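# Put the orange into the foam net sleeve

## Task

Make the orange end up inside the foam net sleeve. Tearing the net by pulling on it too hard counts against the result.

## Robot and tools

Robot: two arms, left_arm and right_arm, each with a parallel two-finger gripper. Their bases sit in the scene frame at left_arm (+0.049, +0.297, 0) m and right_arm (+0.025, -0.289, 0) m, each turned very slightly about z. Scene frame: origin at table-top height, halfway between the nominal bases; +x points out over the table, +y toward left_arm, +z up. Arm names do not match image left and right. A two-camera stand is fixed to the floor behind the arms. Cameras: cam_high and cam_low (fixed, 896x504), cam_left_wrist and cam_right_wrist (fisheye, 672x504). Their calibrations are approximate: expect errors of a few degrees and millimetres.

Gripper axes: fingers extend along the gripper's own +z and separate along its y. The reported end_effector_position is the spot between the pads, roughly 1 cm short of the fingertips. Reported hand poses can be wrong by a few centimetres, worse when the arm is reaching far.

The 14-number row: every moving command uses one flat list of 14 numbers, each from -1 to 1. The first seven are left_arm: dx, dy, dz, rx, ry, rz, opening. The last seven are right_arm in the same order. dx..rz are offsets, not poses: they are measured from that arm's Hand target as it stood when the action or move began, along that Hand target's own axes (not scene axes). 1.0 equals 0.6 m for dx/dy/dz and 180 degrees for the rotation; rx, ry, rz form a single rotation vector. Opening is absolute, not an offset: +1 is fully open (0.094 m), -1 is closed. A zero in the opening slot is a real command (half open), so always resend the opening you want. Six zeros for the pose part means no new pose request for that arm.

execute_actions(actions, cameras): actions is a list of actions; each action is a table of at most 15 rows (one row per 1/30 s step). Every row in an action is an offset from the action's starting Hand target, not from the previous row; a short table repeats its final row until step 15. Each new action or call restarts from the current Hand target, so sending the same offset again moves further. An empty list returns images and the full state. cameras picks which images come back: names, ["all"], or []; an unknown name voids the call.

move(target, speed, blend, opening_speed, grip_force, blocking, cameras): drives each gripper in a straight line to target, which is one 14-number row or a list of up to 15 rows; all rows count from the same starting Hand targets. speed is path top speed in m/s, 0.002 to 2.9 (default 0.25), one value or one per target; rotation is capped at twice that in rad/s. blend (metres) rounds corners between listed targets; 0 stops at each. opening_speed (0.2 or more, scale units per second) makes fingers change gradually, useful for squeezable things. grip_force is newtons per pad, 10 to 50, one number or one per arm; it persists, and lower force means slower closing. blocking=false returns after about 0.5 s while the move continues. Paths ignore obstacles and the other arm; the gripper lags and can overshoot its path when fast or with the arm nearly straight. Avoid paths passing near an arm's own base, which can whip the elbow round. A whole move is capped at 10 s. The result adds a "move:" line: done, off_target, moving, held or fault, plus limits such as paced (pose clipped) or held (steps withheld). done means at rest within 10 mm and 2 degrees; it says nothing about contact.

wait(seconds, cameras): lets time run, 0 to 3600 s, with no new commands; returns early if a running move ends. stop(cameras): brakes a running move. zoom_image(camera, region): enlarges region [x0, y0, x1, y1] in pixels (max 504 by 504) of that camera's newest image. finished_scene(scene): ends the scene (1 or 2) permanently; call it only when the orange stays in the sleeve with the robot let go.

Result lines: end_effector_position (m) and end_effector_quat_wxyz in the scene frame; Hand target is the last commanded pose after clipping, and the base for the next offsets; grip_measured is the measured finger opening on the -1..1 scale (reads up to ~2.5 mm wide when empty, narrower than the part under squeeze); Joint positions (last value per arm = opening in m); Joint torques; Joint velocities ("within noise" when still); Tool commands; step readings after actions; MOTOR HOT and OVER-TEMPERATURE FAULT warnings.

Behaviour to expect: orientation commands are clipped to 40 degrees from the measured one per step. Friction and weight leave the gripper short, low or tilted, and tiny moves may go sideways or not happen; check the result after every move and correct tilt. If it rests short, send the missing distance as an offset. An arm pressed against something keeps pushing until commanded back. Joint ranges in rad: waist -2.618..3.054, shoulder 0..3.142, elbow 0..3.142 (straight 2.901), wrist pitch and yaw -1.571..1.571, wrist roll -2.094..2.094.

Avoid: the orange or anything leaving the table; releasing moving objects; fast impacts or hard pushes, especially on fixed or heavy things; any contact or squeeze between the two arms or grippers; yanking on the net, which can tear it. Close slowly on soft items. Holding loads, stretching out or pushing against unreachable poses heats motors; at 90 °C an arm folds and stops for the rest of the scene. Time spent thinking lets the scene run, and quicker, smoother solutions are better.

Each tool is called after "Call:" as name(argument=value, ...) on one line, values as JSON.

## Session

Call:
execute_actions(actions=[])

Scene clock: 0.00 s.
left_arm: end_effector_position=(+0.3940, +0.0636, +0.2961) grip_measured=-0.969 end_effector_quat_wxyz=(+0.703, +0.644, +0.299, -0.051) | right_arm: end_effector_position=(+0.3825, -0.0335, +0.3075) grip_measured=-0.963 end_effector_quat_wxyz=(+0.328, -0.099, +0.695, +0.632)
Joint positions: left_arm=[-0.224 1.408 0.863 0.533 0.964 1.074 0.001] | right_arm=[0.315 1.487 0.951 0.561 -0.937 0.97 0.002]
Joint velocities: within noise
Joint torques (N m): no reading
Heat: left arm: 36 °C; right arm: 35 °C.
Hand target: left_arm +0.3954, +0.0656, +0.3029; +0.706, +0.641, +0.297, -0.045 | right_arm +0.3837, -0.0363, +0.3190; +0.344, -0.106, +0.687, +0.632
Tool commands: left_gripper/opening=-1.0 right_gripper/opening=-1.0

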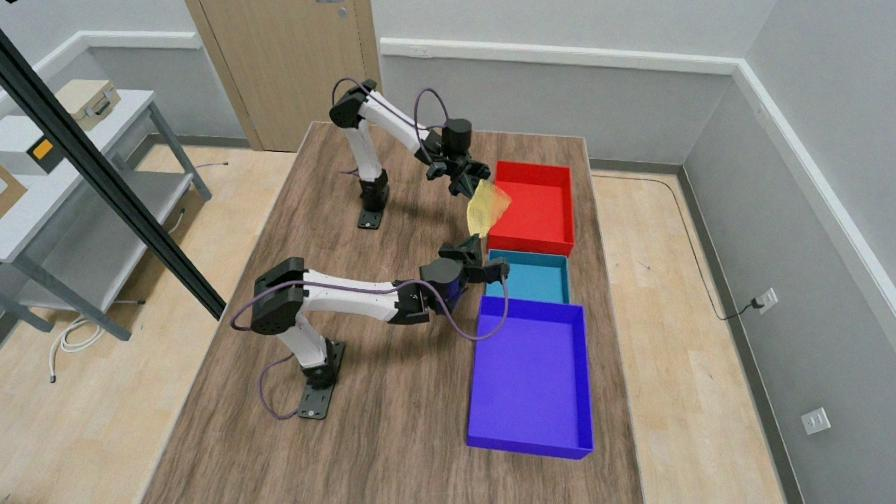

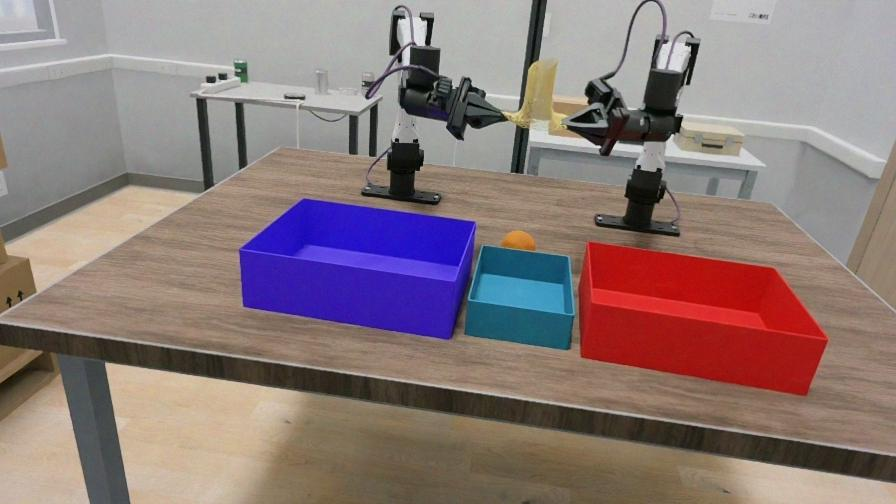

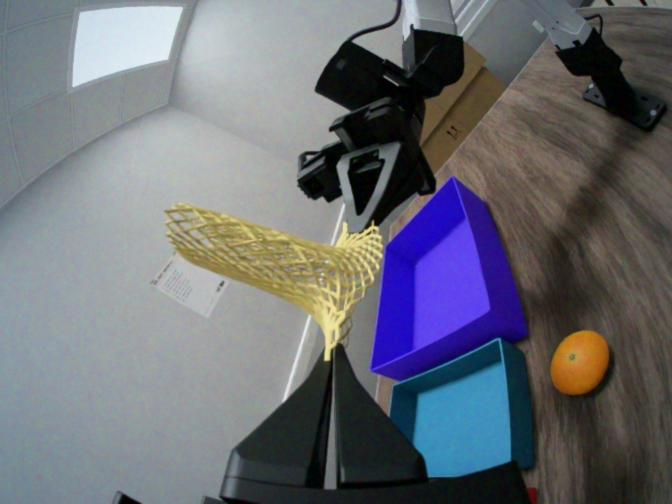

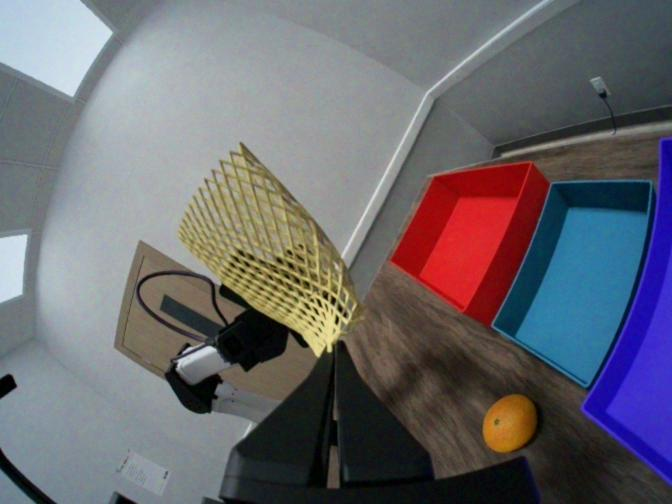

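Call:
zoom_image(camera="cam_low", region=[440, 30, 660, 260])

Call:
zoom_image(camera="cam_left_wrist", region=[140, 100, 460, 400])

Call:
zoom_image(camera="cam_right_wrist", region=[150, 110, 450, 390])

Call:
zoom_image(camera="cam_high", region=[420, 130, 600, 320])

Scaled by 2.191.

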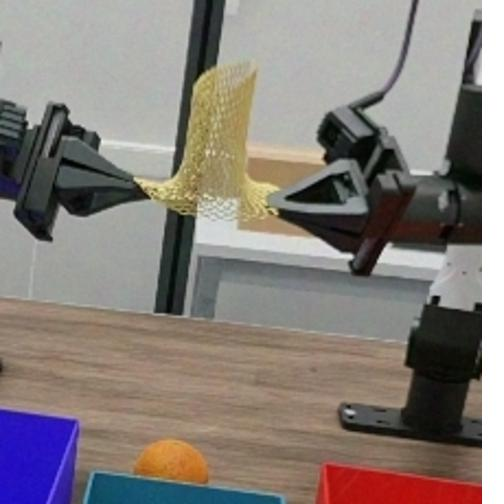

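Scaled by 1.575 from the camera's image (finer frame: 960x720).

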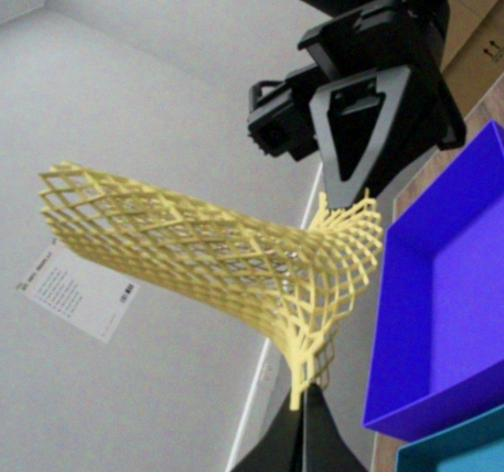

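Scaled by 1.680 from the camera's image (finer frame: 960x720).

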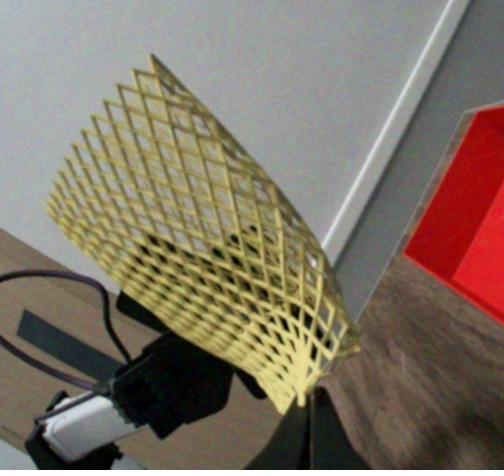

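Scaled by 2.653.

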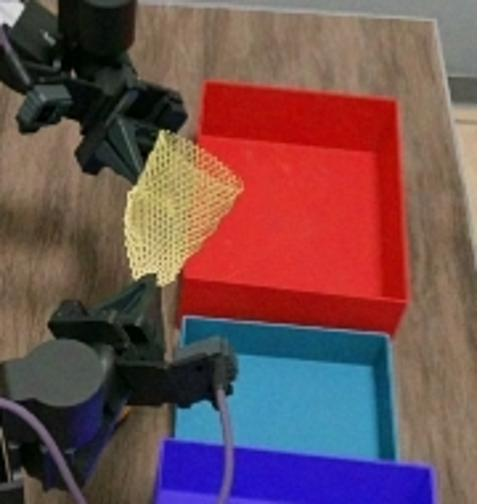

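Call:
move(target=[0.083,-0.201,-0.0095,0.171,0.093,0,-1,0.150,-0.158,-0.016,0.155,0.118,0,-1], speed=0.12, cameras=["all"])

Scene clock: 35.87 s.
left_arm: end_effector_position=(+0.3759, +0.0639, +0.1749) grip_measured=-0.969 end_effector_quat_wxyz=(+0.474, +0.800, +0.366, -0.033) | right_arm: end_effector_position=(+0.3633, -0.0348, +0.1835) grip_measured=-0.963 end_effector_quat_wxyz=(+0.220, -0.129, +0.867, +0.428)
Joint positions: left_arm=[-0.318 1.471 1.02 -0.344 0.696 1.651 0.001] | right_arm=[0.396 1.542 1.108 -0.341 -0.698 0.385 0.002]
Joint torques (N m): left_arm=[-0.28 -4.93 8.75 1.05 -0.09 0.1] | right_arm=[0.02 -5.86 9.5 1.16 0.05 -0.26]
Heat: left arm: 38 °C; right arm: 39 °C.
Hand target: left_arm +0.3806, +0.0657, +0.1732; +0.462, +0.804, +0.373, -0.029 | right_arm +0.3686, -0.0363, +0.1888; +0.228, -0.133, +0.869, +0.418
Off the commanded pose: left_arm 0.005 m, 2 deg | right_arm 0.008 m, 2 deg.
move: done
cam_left_wrist: T_world_to_cam=[[-0.61232, 0.25396, -0.74871, 0.34516], [0.47868, 0.87279, -0.09544, -0.17705], [0.62923, -0.41683, -0.65599, 0.01969]] pos_world=[0.28371, 0.07508, 0.25444]
cam_right_wrist: T_world_to_cam=[[0.45417, -0.56012, -0.69282, -0.05899], [-0.87715, -0.41729, -0.23765, 0.3934], [-0.15599, 0.71564, -0.68083, 0.3218]] pos_world=[0.42206, -0.09917, 0.27172]

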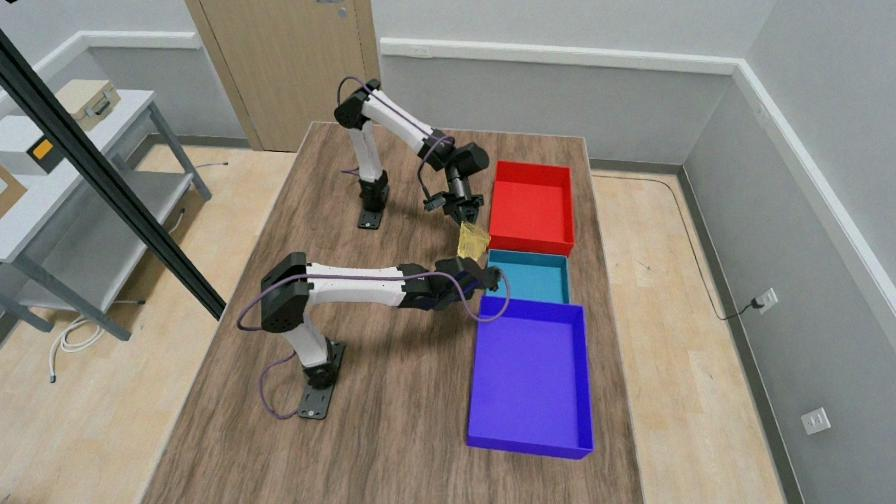

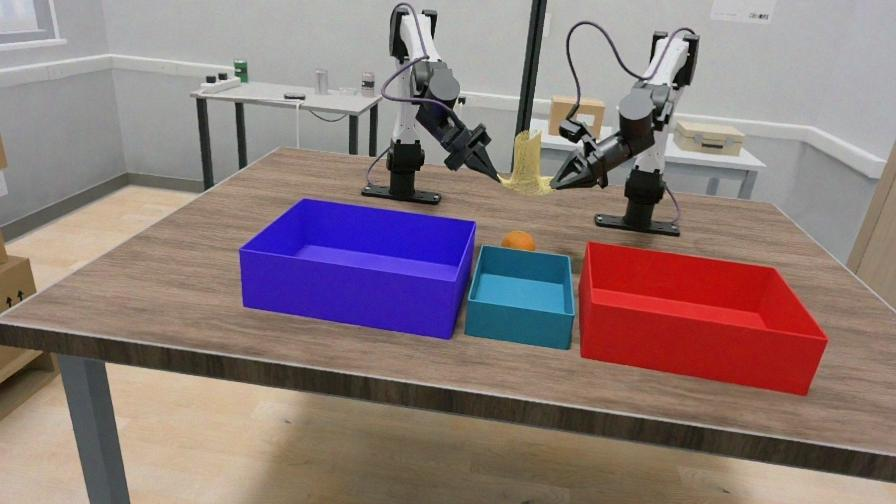

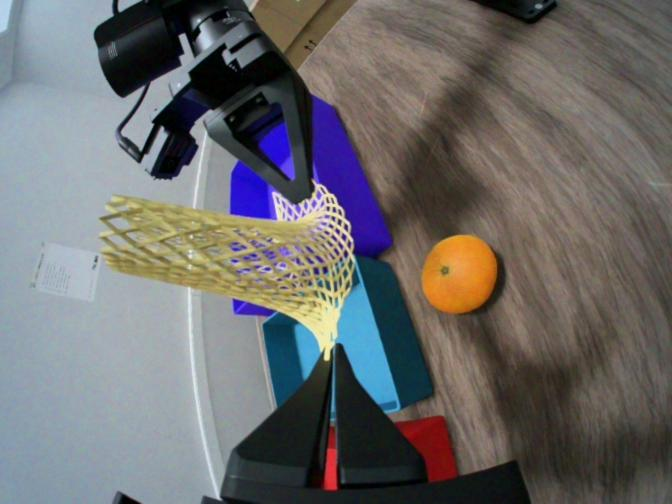

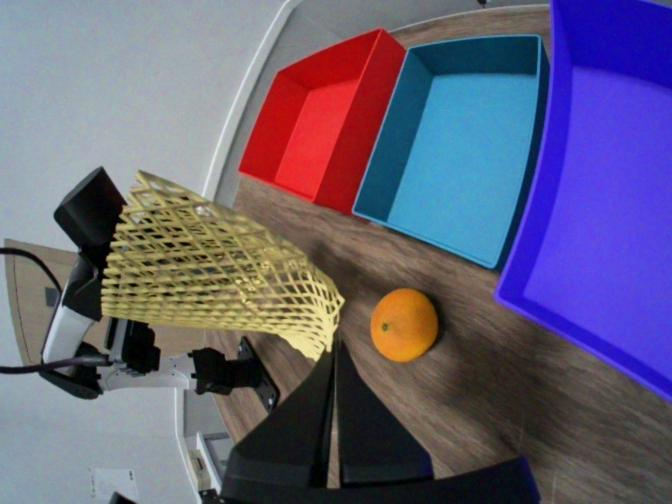

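Call:
zoom_image(camera="cam_left_wrist", region=[90, 150, 390, 375])

Call:
zoom_image(camera="cam_right_wrist", region=[90, 150, 390, 375])

Call:
zoom_image(camera="cam_low", region=[470, 110, 590, 270])

Scaled by 1.680 from the camera's image (finer frame: 960x720).

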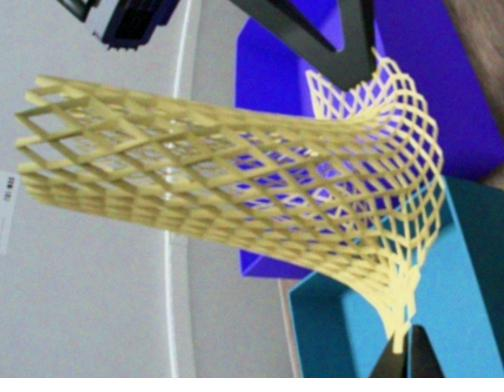

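Scaled by 1.680 from the camera's image (finer frame: 960x720).

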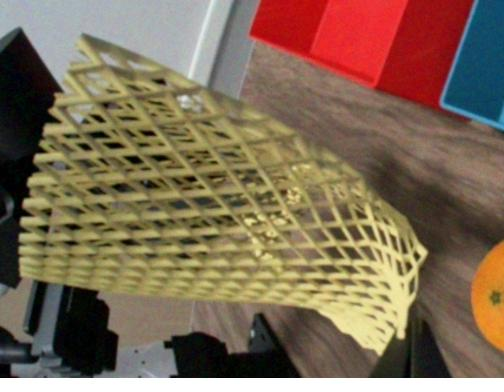

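Scaled by 3.150.

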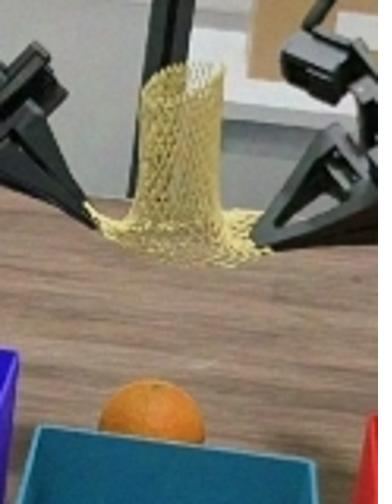

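Call:
move(target=[0.0458,-0.136,0.0737,0,0,0,-1,0.1115,-0.0967,0.094,0,0,0,-1], speed=0.1, cameras=["all"])

Call:
zoom_image(camera="cam_low", region=[450, 140, 600, 290])

Scene clock: 65.10 s.
left_arm: end_effector_position=(+0.3585, +0.0702, +0.0854) grip_measured=-0.969 end_effector_quat_wxyz=(+0.466, +0.803, +0.368, -0.038) | right_arm: end_effector_position=(+0.3469, -0.0290, +0.0876) grip_measured=-0.963 end_effector_quat_wxyz=(+0.219, -0.140, +0.868, +0.423)
Joint positions: left_arm=[-0.318 1.554 0.725 0.009 0.694 1.66 0.001] | right_arm=[0.434 1.648 0.809 0.067 -0.67 0.389 0.002]
Joint torques (N m): left_arm=[-0.34 -4.93 4.97 1.58 -0.09 0] | right_arm=[0.16 -5.87 5.07 1.67 0.07 0.08]
Heat: left arm: 38 °C; right arm: 39 °C.
Hand target: left_arm +0.3624, +0.0718, +0.0783; +0.462, +0.804, +0.373, -0.029 | right_arm +0.3516, -0.0303, +0.0854; +0.228, -0.133, +0.869, +0.418
Off the commanded pose: left_arm 0.008 m, 1 deg | right_arm 0.005 m, 1 deg.
move: done
cam_left_wrist: T_world_to_cam=[[-0.62285, 0.26529, -0.73599, 0.26764], [0.48078, 0.87194, -0.09258, -0.18372], [0.61718, -0.41151, -0.67063, -0.02022]] pos_world=[0.2675, 0.08088, 0.16641]
cam_right_wrist: T_world_to_cam=[[0.4691, -0.5632, -0.68026, -0.12104], [-0.86805, -0.43584, -0.23777, 0.35495], [-0.16257, 0.70203, -0.69334, 0.25267]] pos_world=[0.40597, -0.09085, 0.17724]

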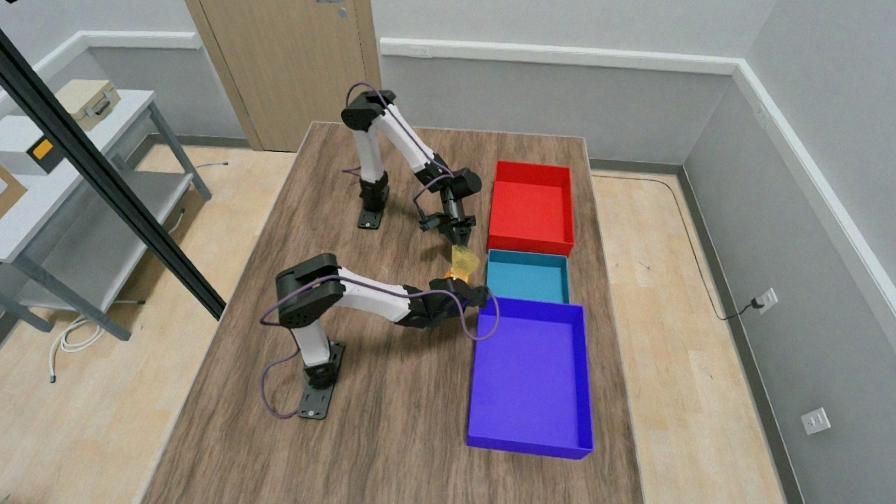

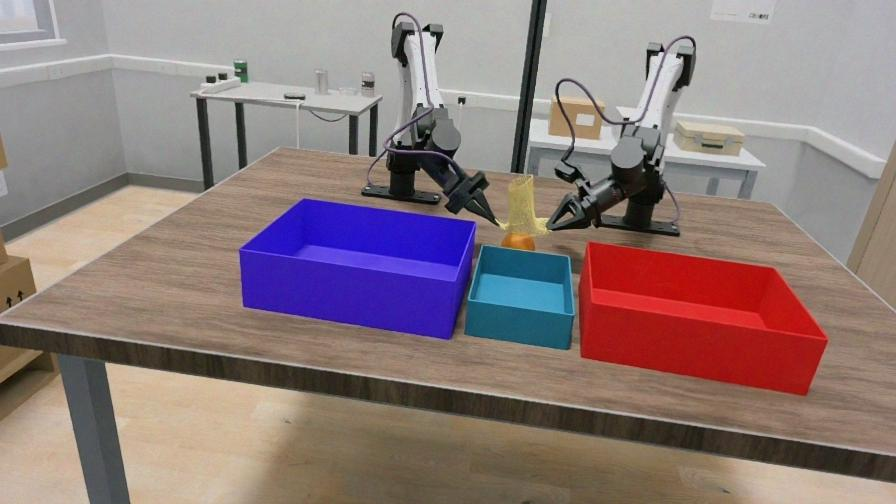

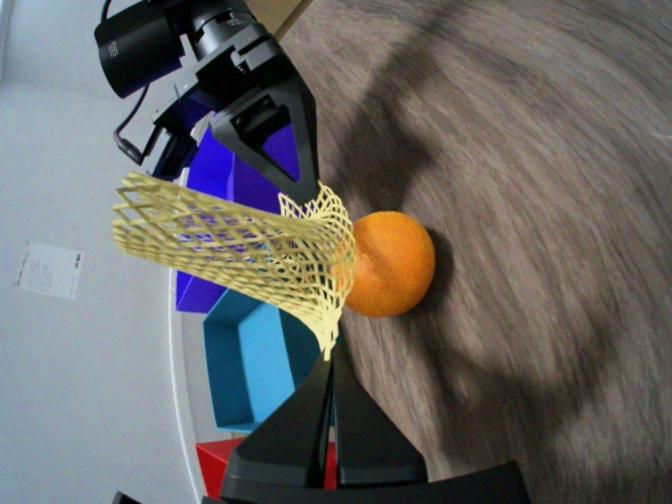

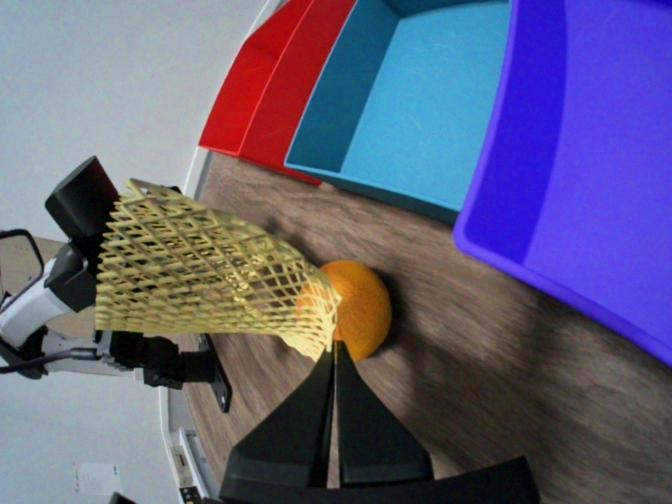

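Scaled by 3.360.

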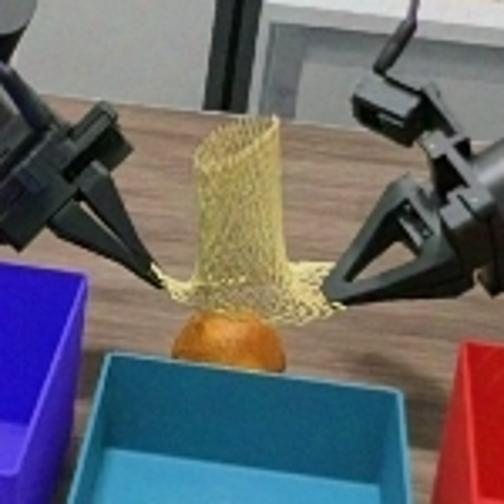

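Call:
move(target=[0.0152,-0.054,0.0322,0,0,0,-1,0.0453,-0.0387,0.0325,0,0,0,-1], speed=0.05, cameras=["all"])

Call:
zoom_image(camera="cam_low", region=[450, 140, 600, 290])

Call:
zoom_image(camera="cam_left_wrist", region=[120, 120, 470, 380])

Call:
zoom_image(camera="cam_right_wrist", region=[120, 150, 440, 380])

Scene clock: 78.87 s.
left_arm: end_effector_position=(+0.3522, +0.0685, +0.0499) grip_measured=-0.969 end_effector_quat_wxyz=(+0.471, +0.804, +0.361, -0.035) | right_arm: end_effector_position=(+0.3409, -0.0275, +0.0512) grip_measured=-0.963 end_effector_quat_wxyz=(+0.224, -0.143, +0.865, +0.426)
Joint positions: left_arm=[-0.329 1.643 0.624 0.216 0.693 1.66 0.001] | right_arm=[0.445 1.737 0.709 0.277 -0.667 0.398 0.002]
Joint torques (N m): left_arm=[-0.25 -4.89 4.25 1.52 -0.13 -0.1] | right_arm=[0.01 -5.63 4.23 1.64 0.17 0.1]
Heat: left arm: 38 °C; right arm: 38 °C.
Hand target: left_arm +0.3544, +0.0718, +0.0403; +0.462, +0.804, +0.373, -0.029 | right_arm +0.3436, -0.0303, +0.0455; +0.228, -0.133, +0.869, +0.418
Off the commanded pose: left_arm 0.010 m, 2 deg | right_arm 0.007 m, 2 deg.
move: done
cam_left_wrist: T_world_to_cam=[[-0.60829, 0.26779, -0.74718, 0.23338], [0.49059, 0.86686, -0.08872, -0.18587], [0.62394, -0.42052, -0.65868, -0.0432]] pos_world=[0.2601, 0.08046, 0.12943]
cam_right_wrist: T_world_to_cam=[[0.47993, -0.55518, -0.67929, -0.14566], [-0.86331, -0.43663, -0.25308, 0.34092], [-0.1561, 0.7079, -0.68885, 0.22312]] pos_world=[0.39906, -0.08996, 0.14103]

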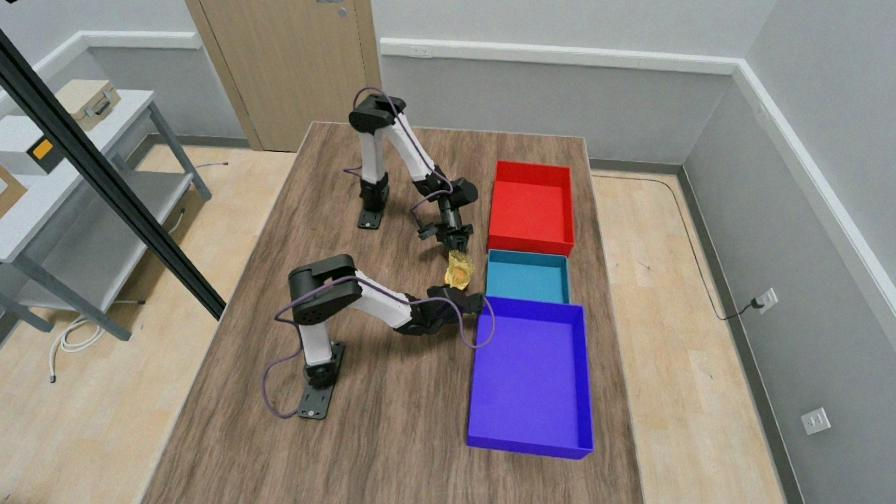

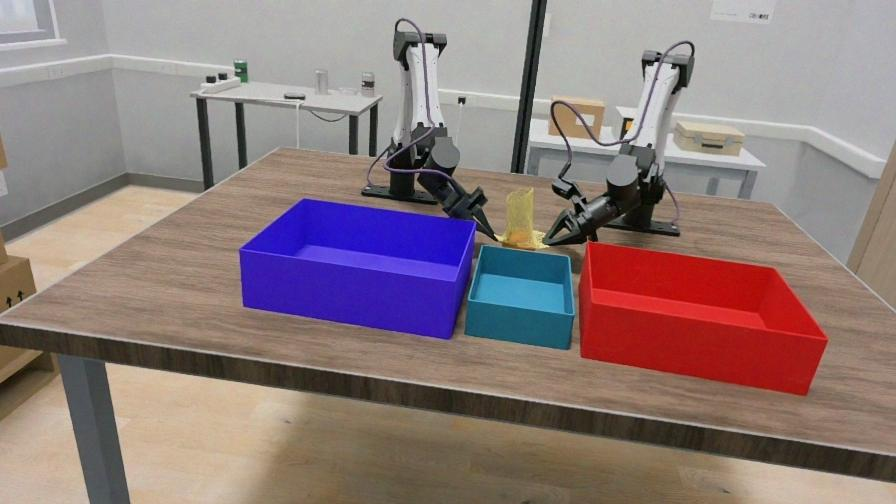

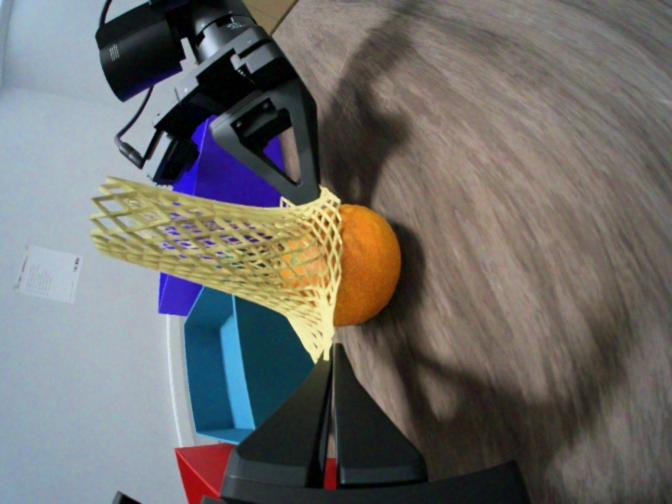

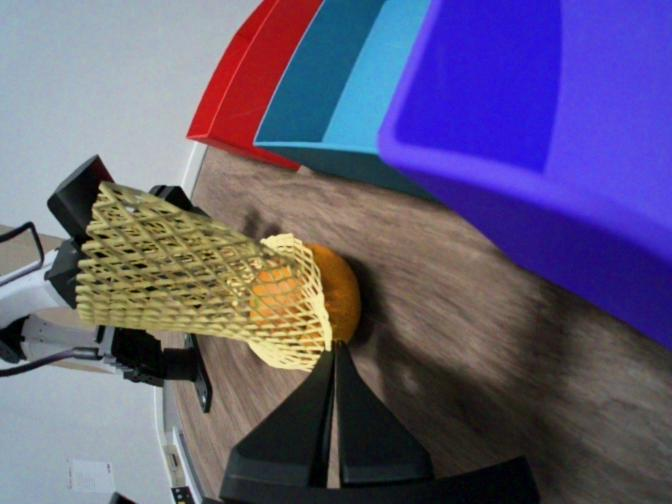

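Scaled by 3.360.

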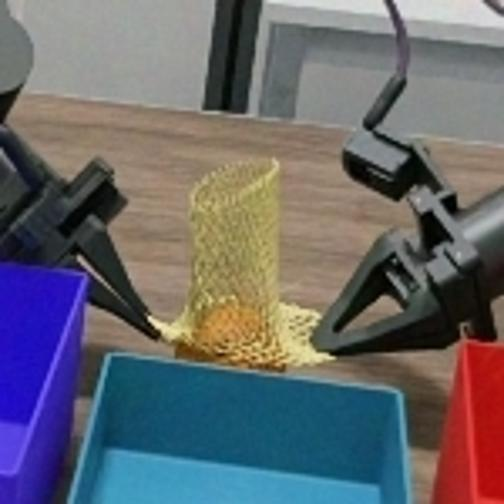

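Scaled by 1.440 from the camera's image (finer frame: 960x720).

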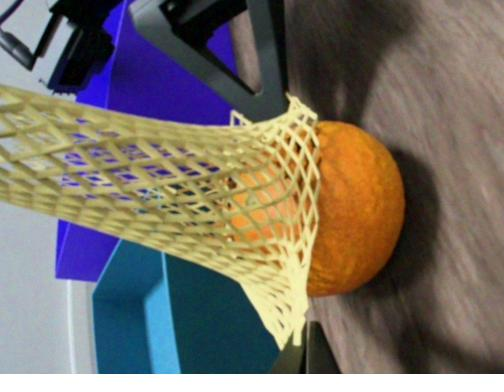

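Scaled by 1.575 from the camera's image (finer frame: 960x720).

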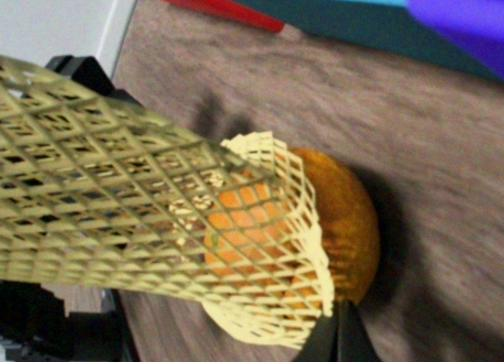

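Call:
move(target=[0.017,-0.0365,0.0357,0,0,0,-1,0.0282,-0.0408,0.0248,0,0,0,-1], speed=0.04, cameras=["cam_low","cam_left_wrist","cam_right_wrist"])

Call:
zoom_image(camera="cam_low", region=[450, 140, 600, 290])

Call:
zoom_image(camera="cam_left_wrist", region=[120, 120, 470, 380])

Call:
zoom_image(camera="cam_right_wrist", region=[120, 150, 440, 380])

Scene clock: 92.57 s.
left_arm: end_effector_position=(+0.3571, +0.0661, +0.0211) grip_measured=-0.969 end_effector_quat_wxyz=(+0.476, +0.804, +0.356, -0.024) | right_arm: end_effector_position=(+0.3508, -0.0218, +0.0442) grip_measured=-0.964 end_effector_quat_wxyz=(+0.273, -0.169, +0.840, +0.438)
Joint positions: left_arm=[-0.335 1.769 0.585 0.404 0.68 1.659 0.001] | right_arm=[0.445 1.818 0.664 0.513 -0.675 0.378 0.002]
Joint torques (N m): left_arm=[-0.73 -5.03 3.48 1.45 -0.11 -0.24] | right_arm=[-0.91 -3.77 3.07 0.95 0.1 0.06]
Heat: left arm: 38 °C; right arm: 38 °C.
Hand target: left_arm +0.3544, +0.0678, +0.0083; +0.462, +0.804, +0.373, -0.029 | right_arm +0.3436, -0.0344, +0.0124; +0.228, -0.133, +0.869, +0.418
Off the commanded pose: left_arm 0.013 m, 3 deg | right_arm 0.035 m, 8 deg.
move: off_target (left_arm, right_arm)
cam_left_wrist: T_world_to_cam=[[-0.59038, 0.26526, -0.76229, 0.20956], [0.4898, 0.86842, -0.07715, -0.18877], [0.64152, -0.41891, -0.64262, -0.073]] pos_world=[0.26301, 0.07777, 0.09827]
cam_right_wrist: T_world_to_cam=[[0.5645, -0.51739, -0.64316, -0.18246], [-0.82057, -0.43622, -0.36929, 0.34035], [-0.08949, 0.73622, -0.6708, 0.19233]] pos_world=[0.39949, -0.08754, 0.13735]

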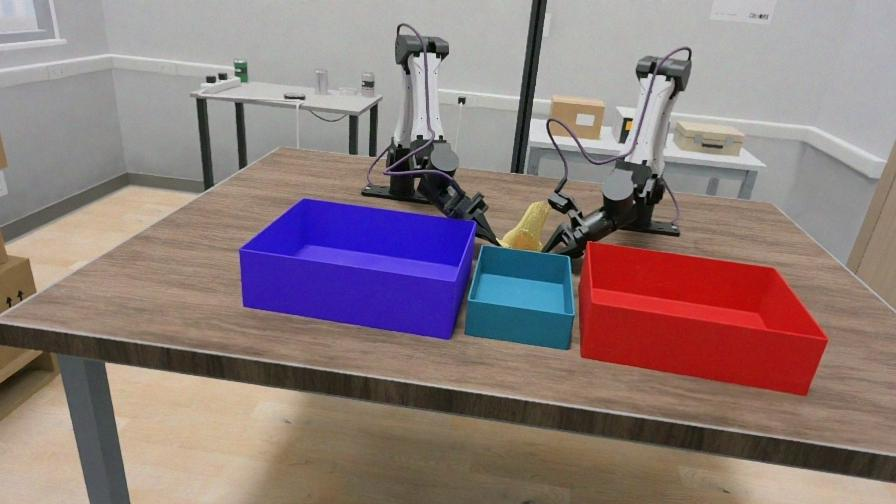

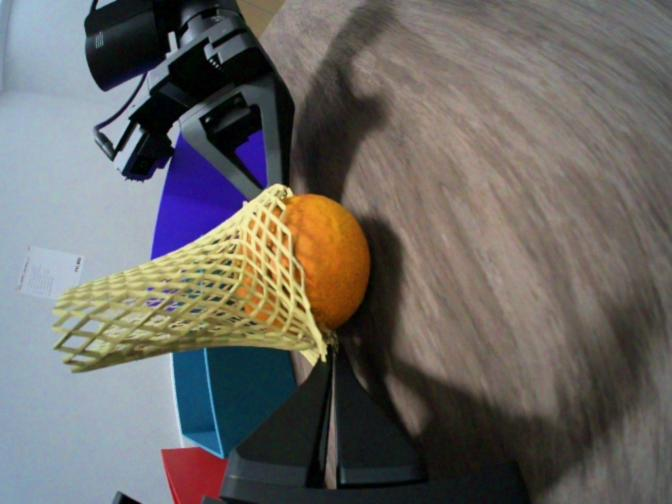

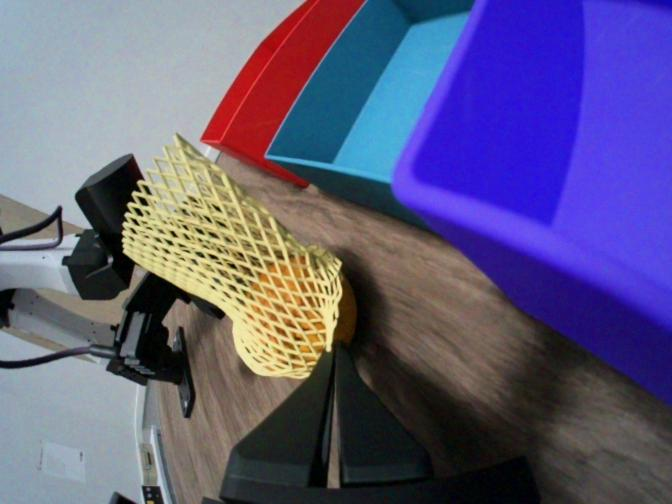

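Scaled by 3.360.

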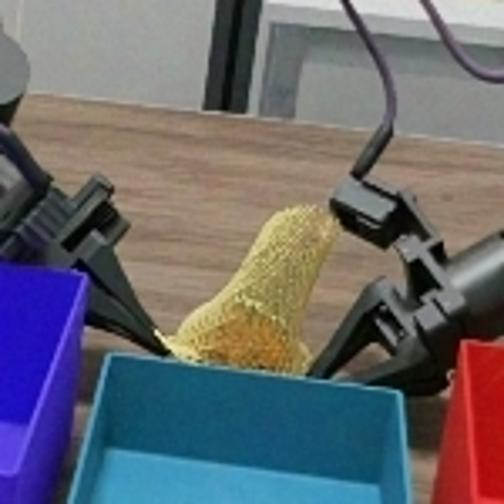

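Scaled by 1.440 from the camera's image (finer frame: 960x720).

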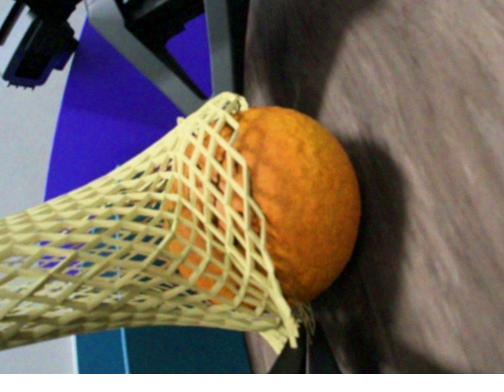

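Scaled by 1.575 from the camera's image (finer frame: 960x720).

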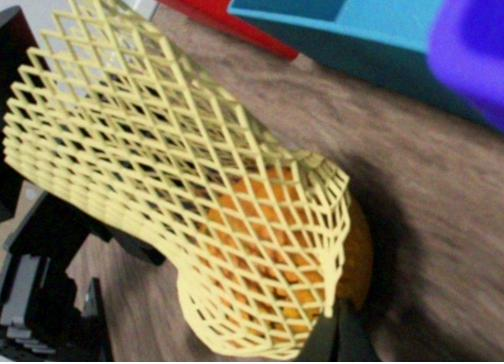

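Call:
move(target=[[-0.0162,0.0275,-0.0358,0,0,0,-1,-0.026,0.031,-0.0447,0,0,0,-1],[0.002,-0.0062,-0.0092,0,0,0,-1,0.0035,-0.0078,-0.0128,0,0,0,-1]], speed=0.05, cameras=["cam_low","cam_left_wrist","cam_right_wrist"])

Call:
zoom_image(camera="cam_low", region=[450, 140, 600, 290])

Call:
zoom_image(camera="cam_left_wrist", region=[120, 120, 470, 380])

Call:
zoom_image(camera="cam_right_wrist", region=[120, 150, 440, 380])

Scene clock: 108.13 s.
left_arm: end_effector_position=(+0.3528, +0.0665, +0.0221) grip_measured=-0.969 end_effector_quat_wxyz=(+0.476, +0.804, +0.355, -0.025) | right_arm: end_effector_position=(+0.3485, -0.0300, +0.0434) grip_measured=-0.964 end_effector_quat_wxyz=(+0.273, -0.172, +0.839, +0.437)
Joint positions: left_arm=[-0.338 1.754 0.57 0.406 0.68 1.659 0.001] | right_arm=[0.422 1.804 0.646 0.504 -0.695 0.353 0.002]
Joint torques (N m): left_arm=[0.81 -4.83 3.3 1.39 -0.02 -0.08] | right_arm=[-1.35 -3.7 3.03 0.92 0.12 0.13]
Heat: left arm: 38 °C; right arm: 38 °C.
Hand target: left_arm +0.3513, +0.0738, +0.0083; +0.462, +0.804, +0.373, -0.029 | right_arm +0.3416, -0.0434, +0.0125; +0.228, -0.133, +0.869, +0.418
Off the commanded pose: left_arm 0.016 m, 3 deg | right_arm 0.034 m, 8 deg.
move: off_target (left_arm, right_arm)
cam_left_wrist: T_world_to_cam=[[-0.58847, 0.26671, -0.76326, 0.20701], [0.4926, 0.86686, -0.07688, -0.18783], [0.64114, -0.42122, -0.6415, -0.0692]] pos_world=[0.25871, 0.07846, 0.09917]
cam_right_wrist: T_world_to_cam=[[0.56855, -0.51633, -0.64044, -0.1874], [-0.81762, -0.44059, -0.37064, 0.33347], [-0.0908, 0.73436, -0.67266, 0.19813]] pos_world=[0.39719, -0.09533, 0.13685]

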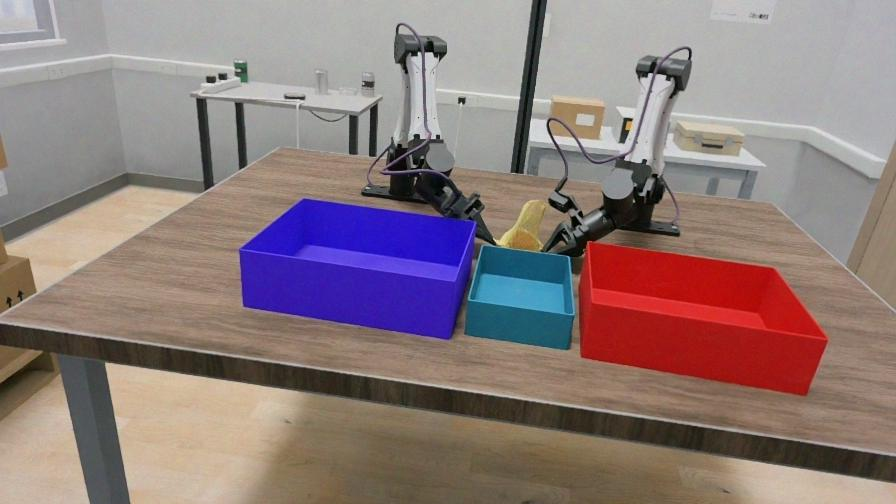

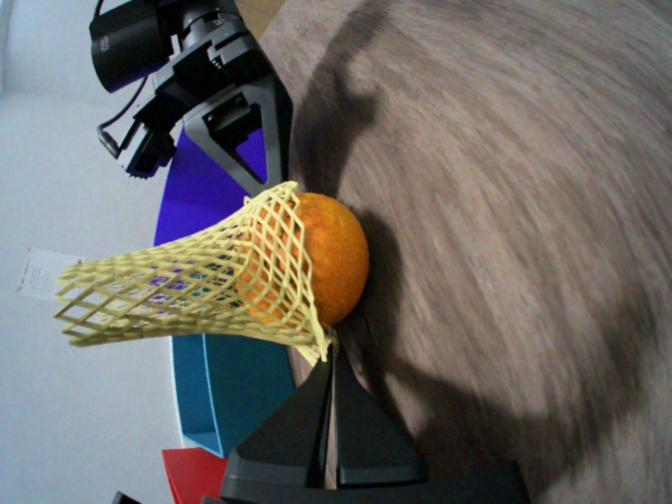

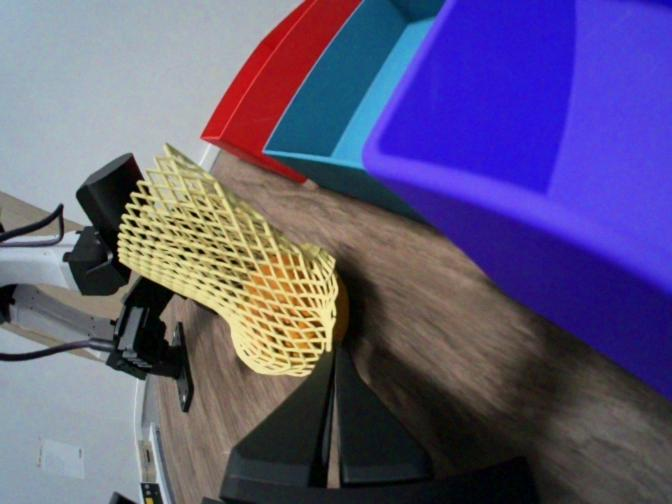

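Scaled by 3.360.

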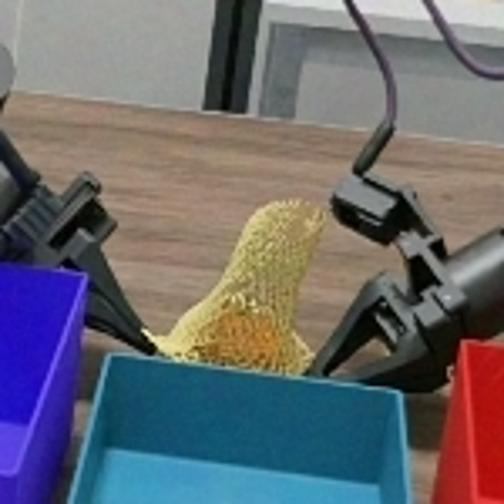

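Scaled by 1.440 from the camera's image (finer frame: 960x720).

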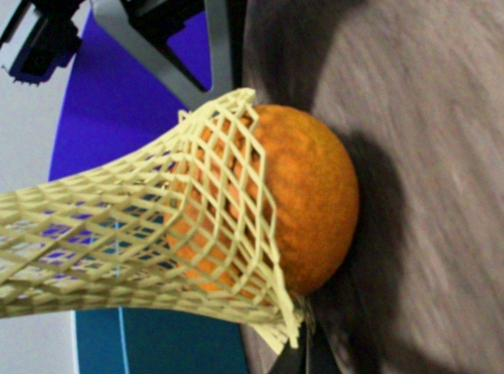

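Scaled by 1.575 from the camera's image (finer frame: 960x720).

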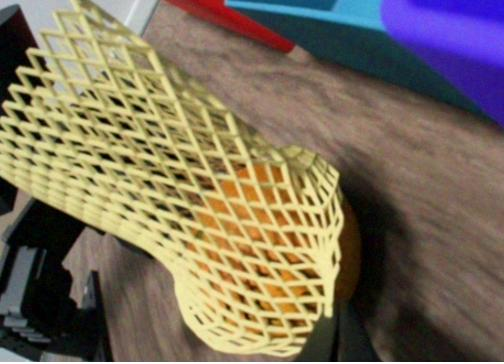

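Call:
move(target=[[-0.0202,0.0177,-0.022,0,0,0,-1,-0.0357,0.0503,-0.0336,0,0,-0.2,-1],[-0.0096,-0.0084,-0.004,0,0,0,-1,0.0086,0.0078,0.0018,0,0,-0.2,-1]], speed=0.06, cameras=["cam_low","cam_left_wrist","cam_right_wrist"])

Call:
zoom_image(camera="cam_low", region=[450, 140, 600, 290])

Call:
zoom_image(camera="cam_left_wrist", region=[120, 120, 470, 380])

Call:
zoom_image(camera="cam_right_wrist", region=[120, 150, 440, 380])

Scene clock: 136.17 s.
left_arm: end_effector_position=(+0.3446, +0.0689, +0.0211) grip_measured=-0.970 end_effector_quat_wxyz=(+0.477, +0.804, +0.354, -0.027) | right_arm: end_effector_position=(+0.3323, -0.0337, +0.0214) grip_measured=-0.965 end_effector_quat_wxyz=(+0.344, -0.397, +0.777, +0.347)
Joint positions: left_arm=[-0.338 1.734 0.536 0.418 0.685 1.659 0.001] | right_arm=[0.43 1.824 0.626 0.45 -0.695 -0.22 0.002]
Joint torques (N m): left_arm=[-0.13 -4.75 3.33 1.41 -0.11 -0.17] | right_arm=[-0.25 -5.52 3.32 1.58 0.19 -0.2]
Heat: left arm: 39 °C; right arm: 38 °C.
Hand target: left_arm +0.3433, +0.0738, +0.0083; +0.462, +0.804, +0.373, -0.029 | right_arm +0.3355, -0.0399, +0.0124; +0.346, -0.395, +0.785, +0.327
Off the commanded pose: left_arm 0.014 m, 3 deg | right_arm 0.011 m, 2 deg.
move: off_target (left_arm, right_arm)
cam_left_wrist: T_world_to_cam=[[-0.58954, 0.26669, -0.76244, 0.20104], [0.49524, 0.86503, -0.08035, -0.18658], [0.63811, -0.42496, -0.64204, -0.06218]] pos_world=[0.25061, 0.08136, 0.09837]
cam_right_wrist: T_world_to_cam=[[0.88205, -0.39202, -0.26135, -0.30235], [-0.47105, -0.722, -0.50678, 0.18865], [0.00997, 0.57012, -0.8215, 0.14876]] pos_world=[0.35407, -0.06714, 0.13879]

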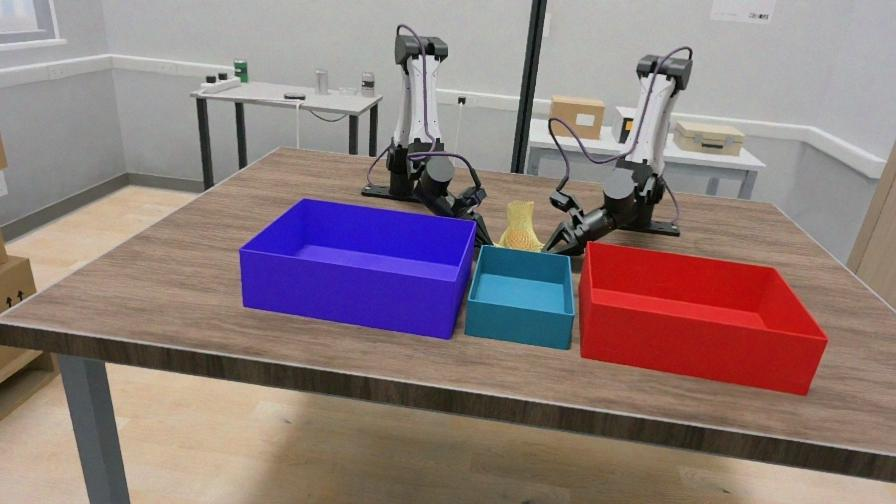

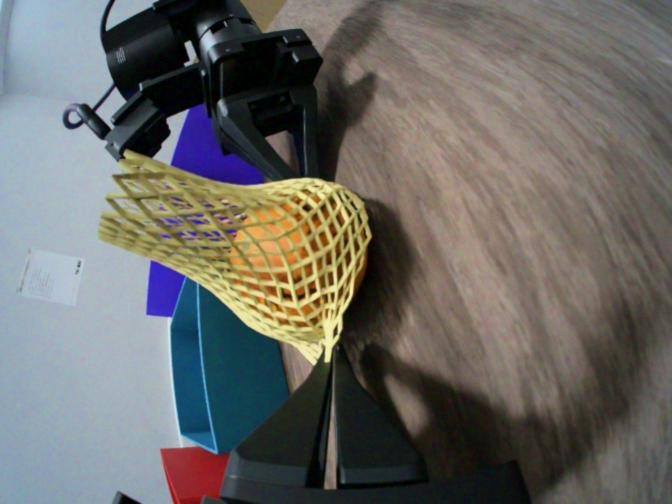

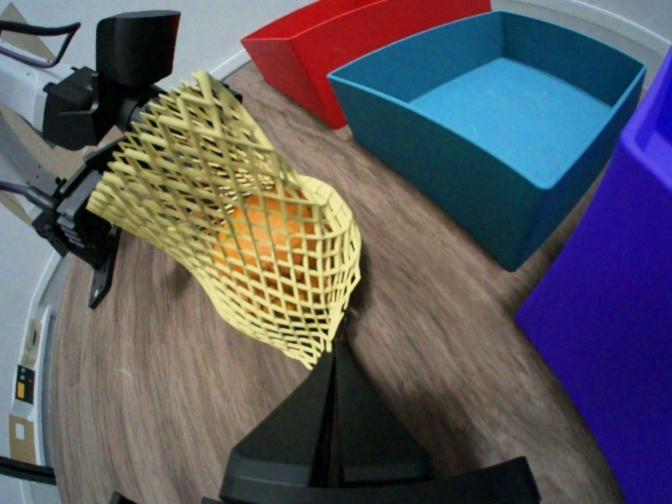

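Scaled by 3.360.

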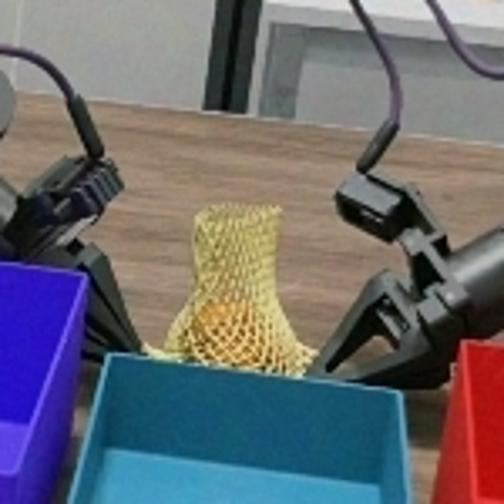

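Scaled by 1.440 from the camera's image (finer frame: 960x720).

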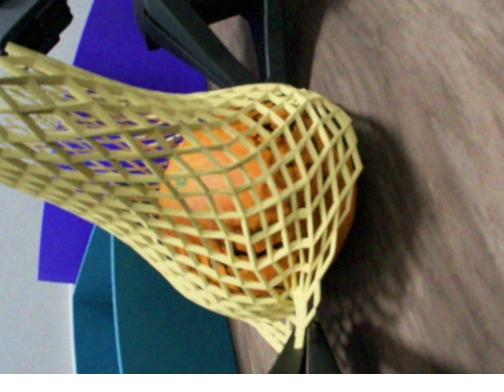

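Scaled by 1.575 from the camera's image (finer frame: 960x720).

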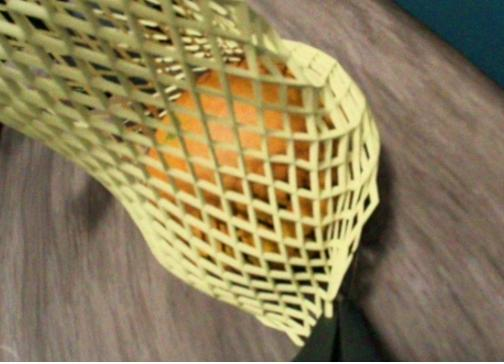

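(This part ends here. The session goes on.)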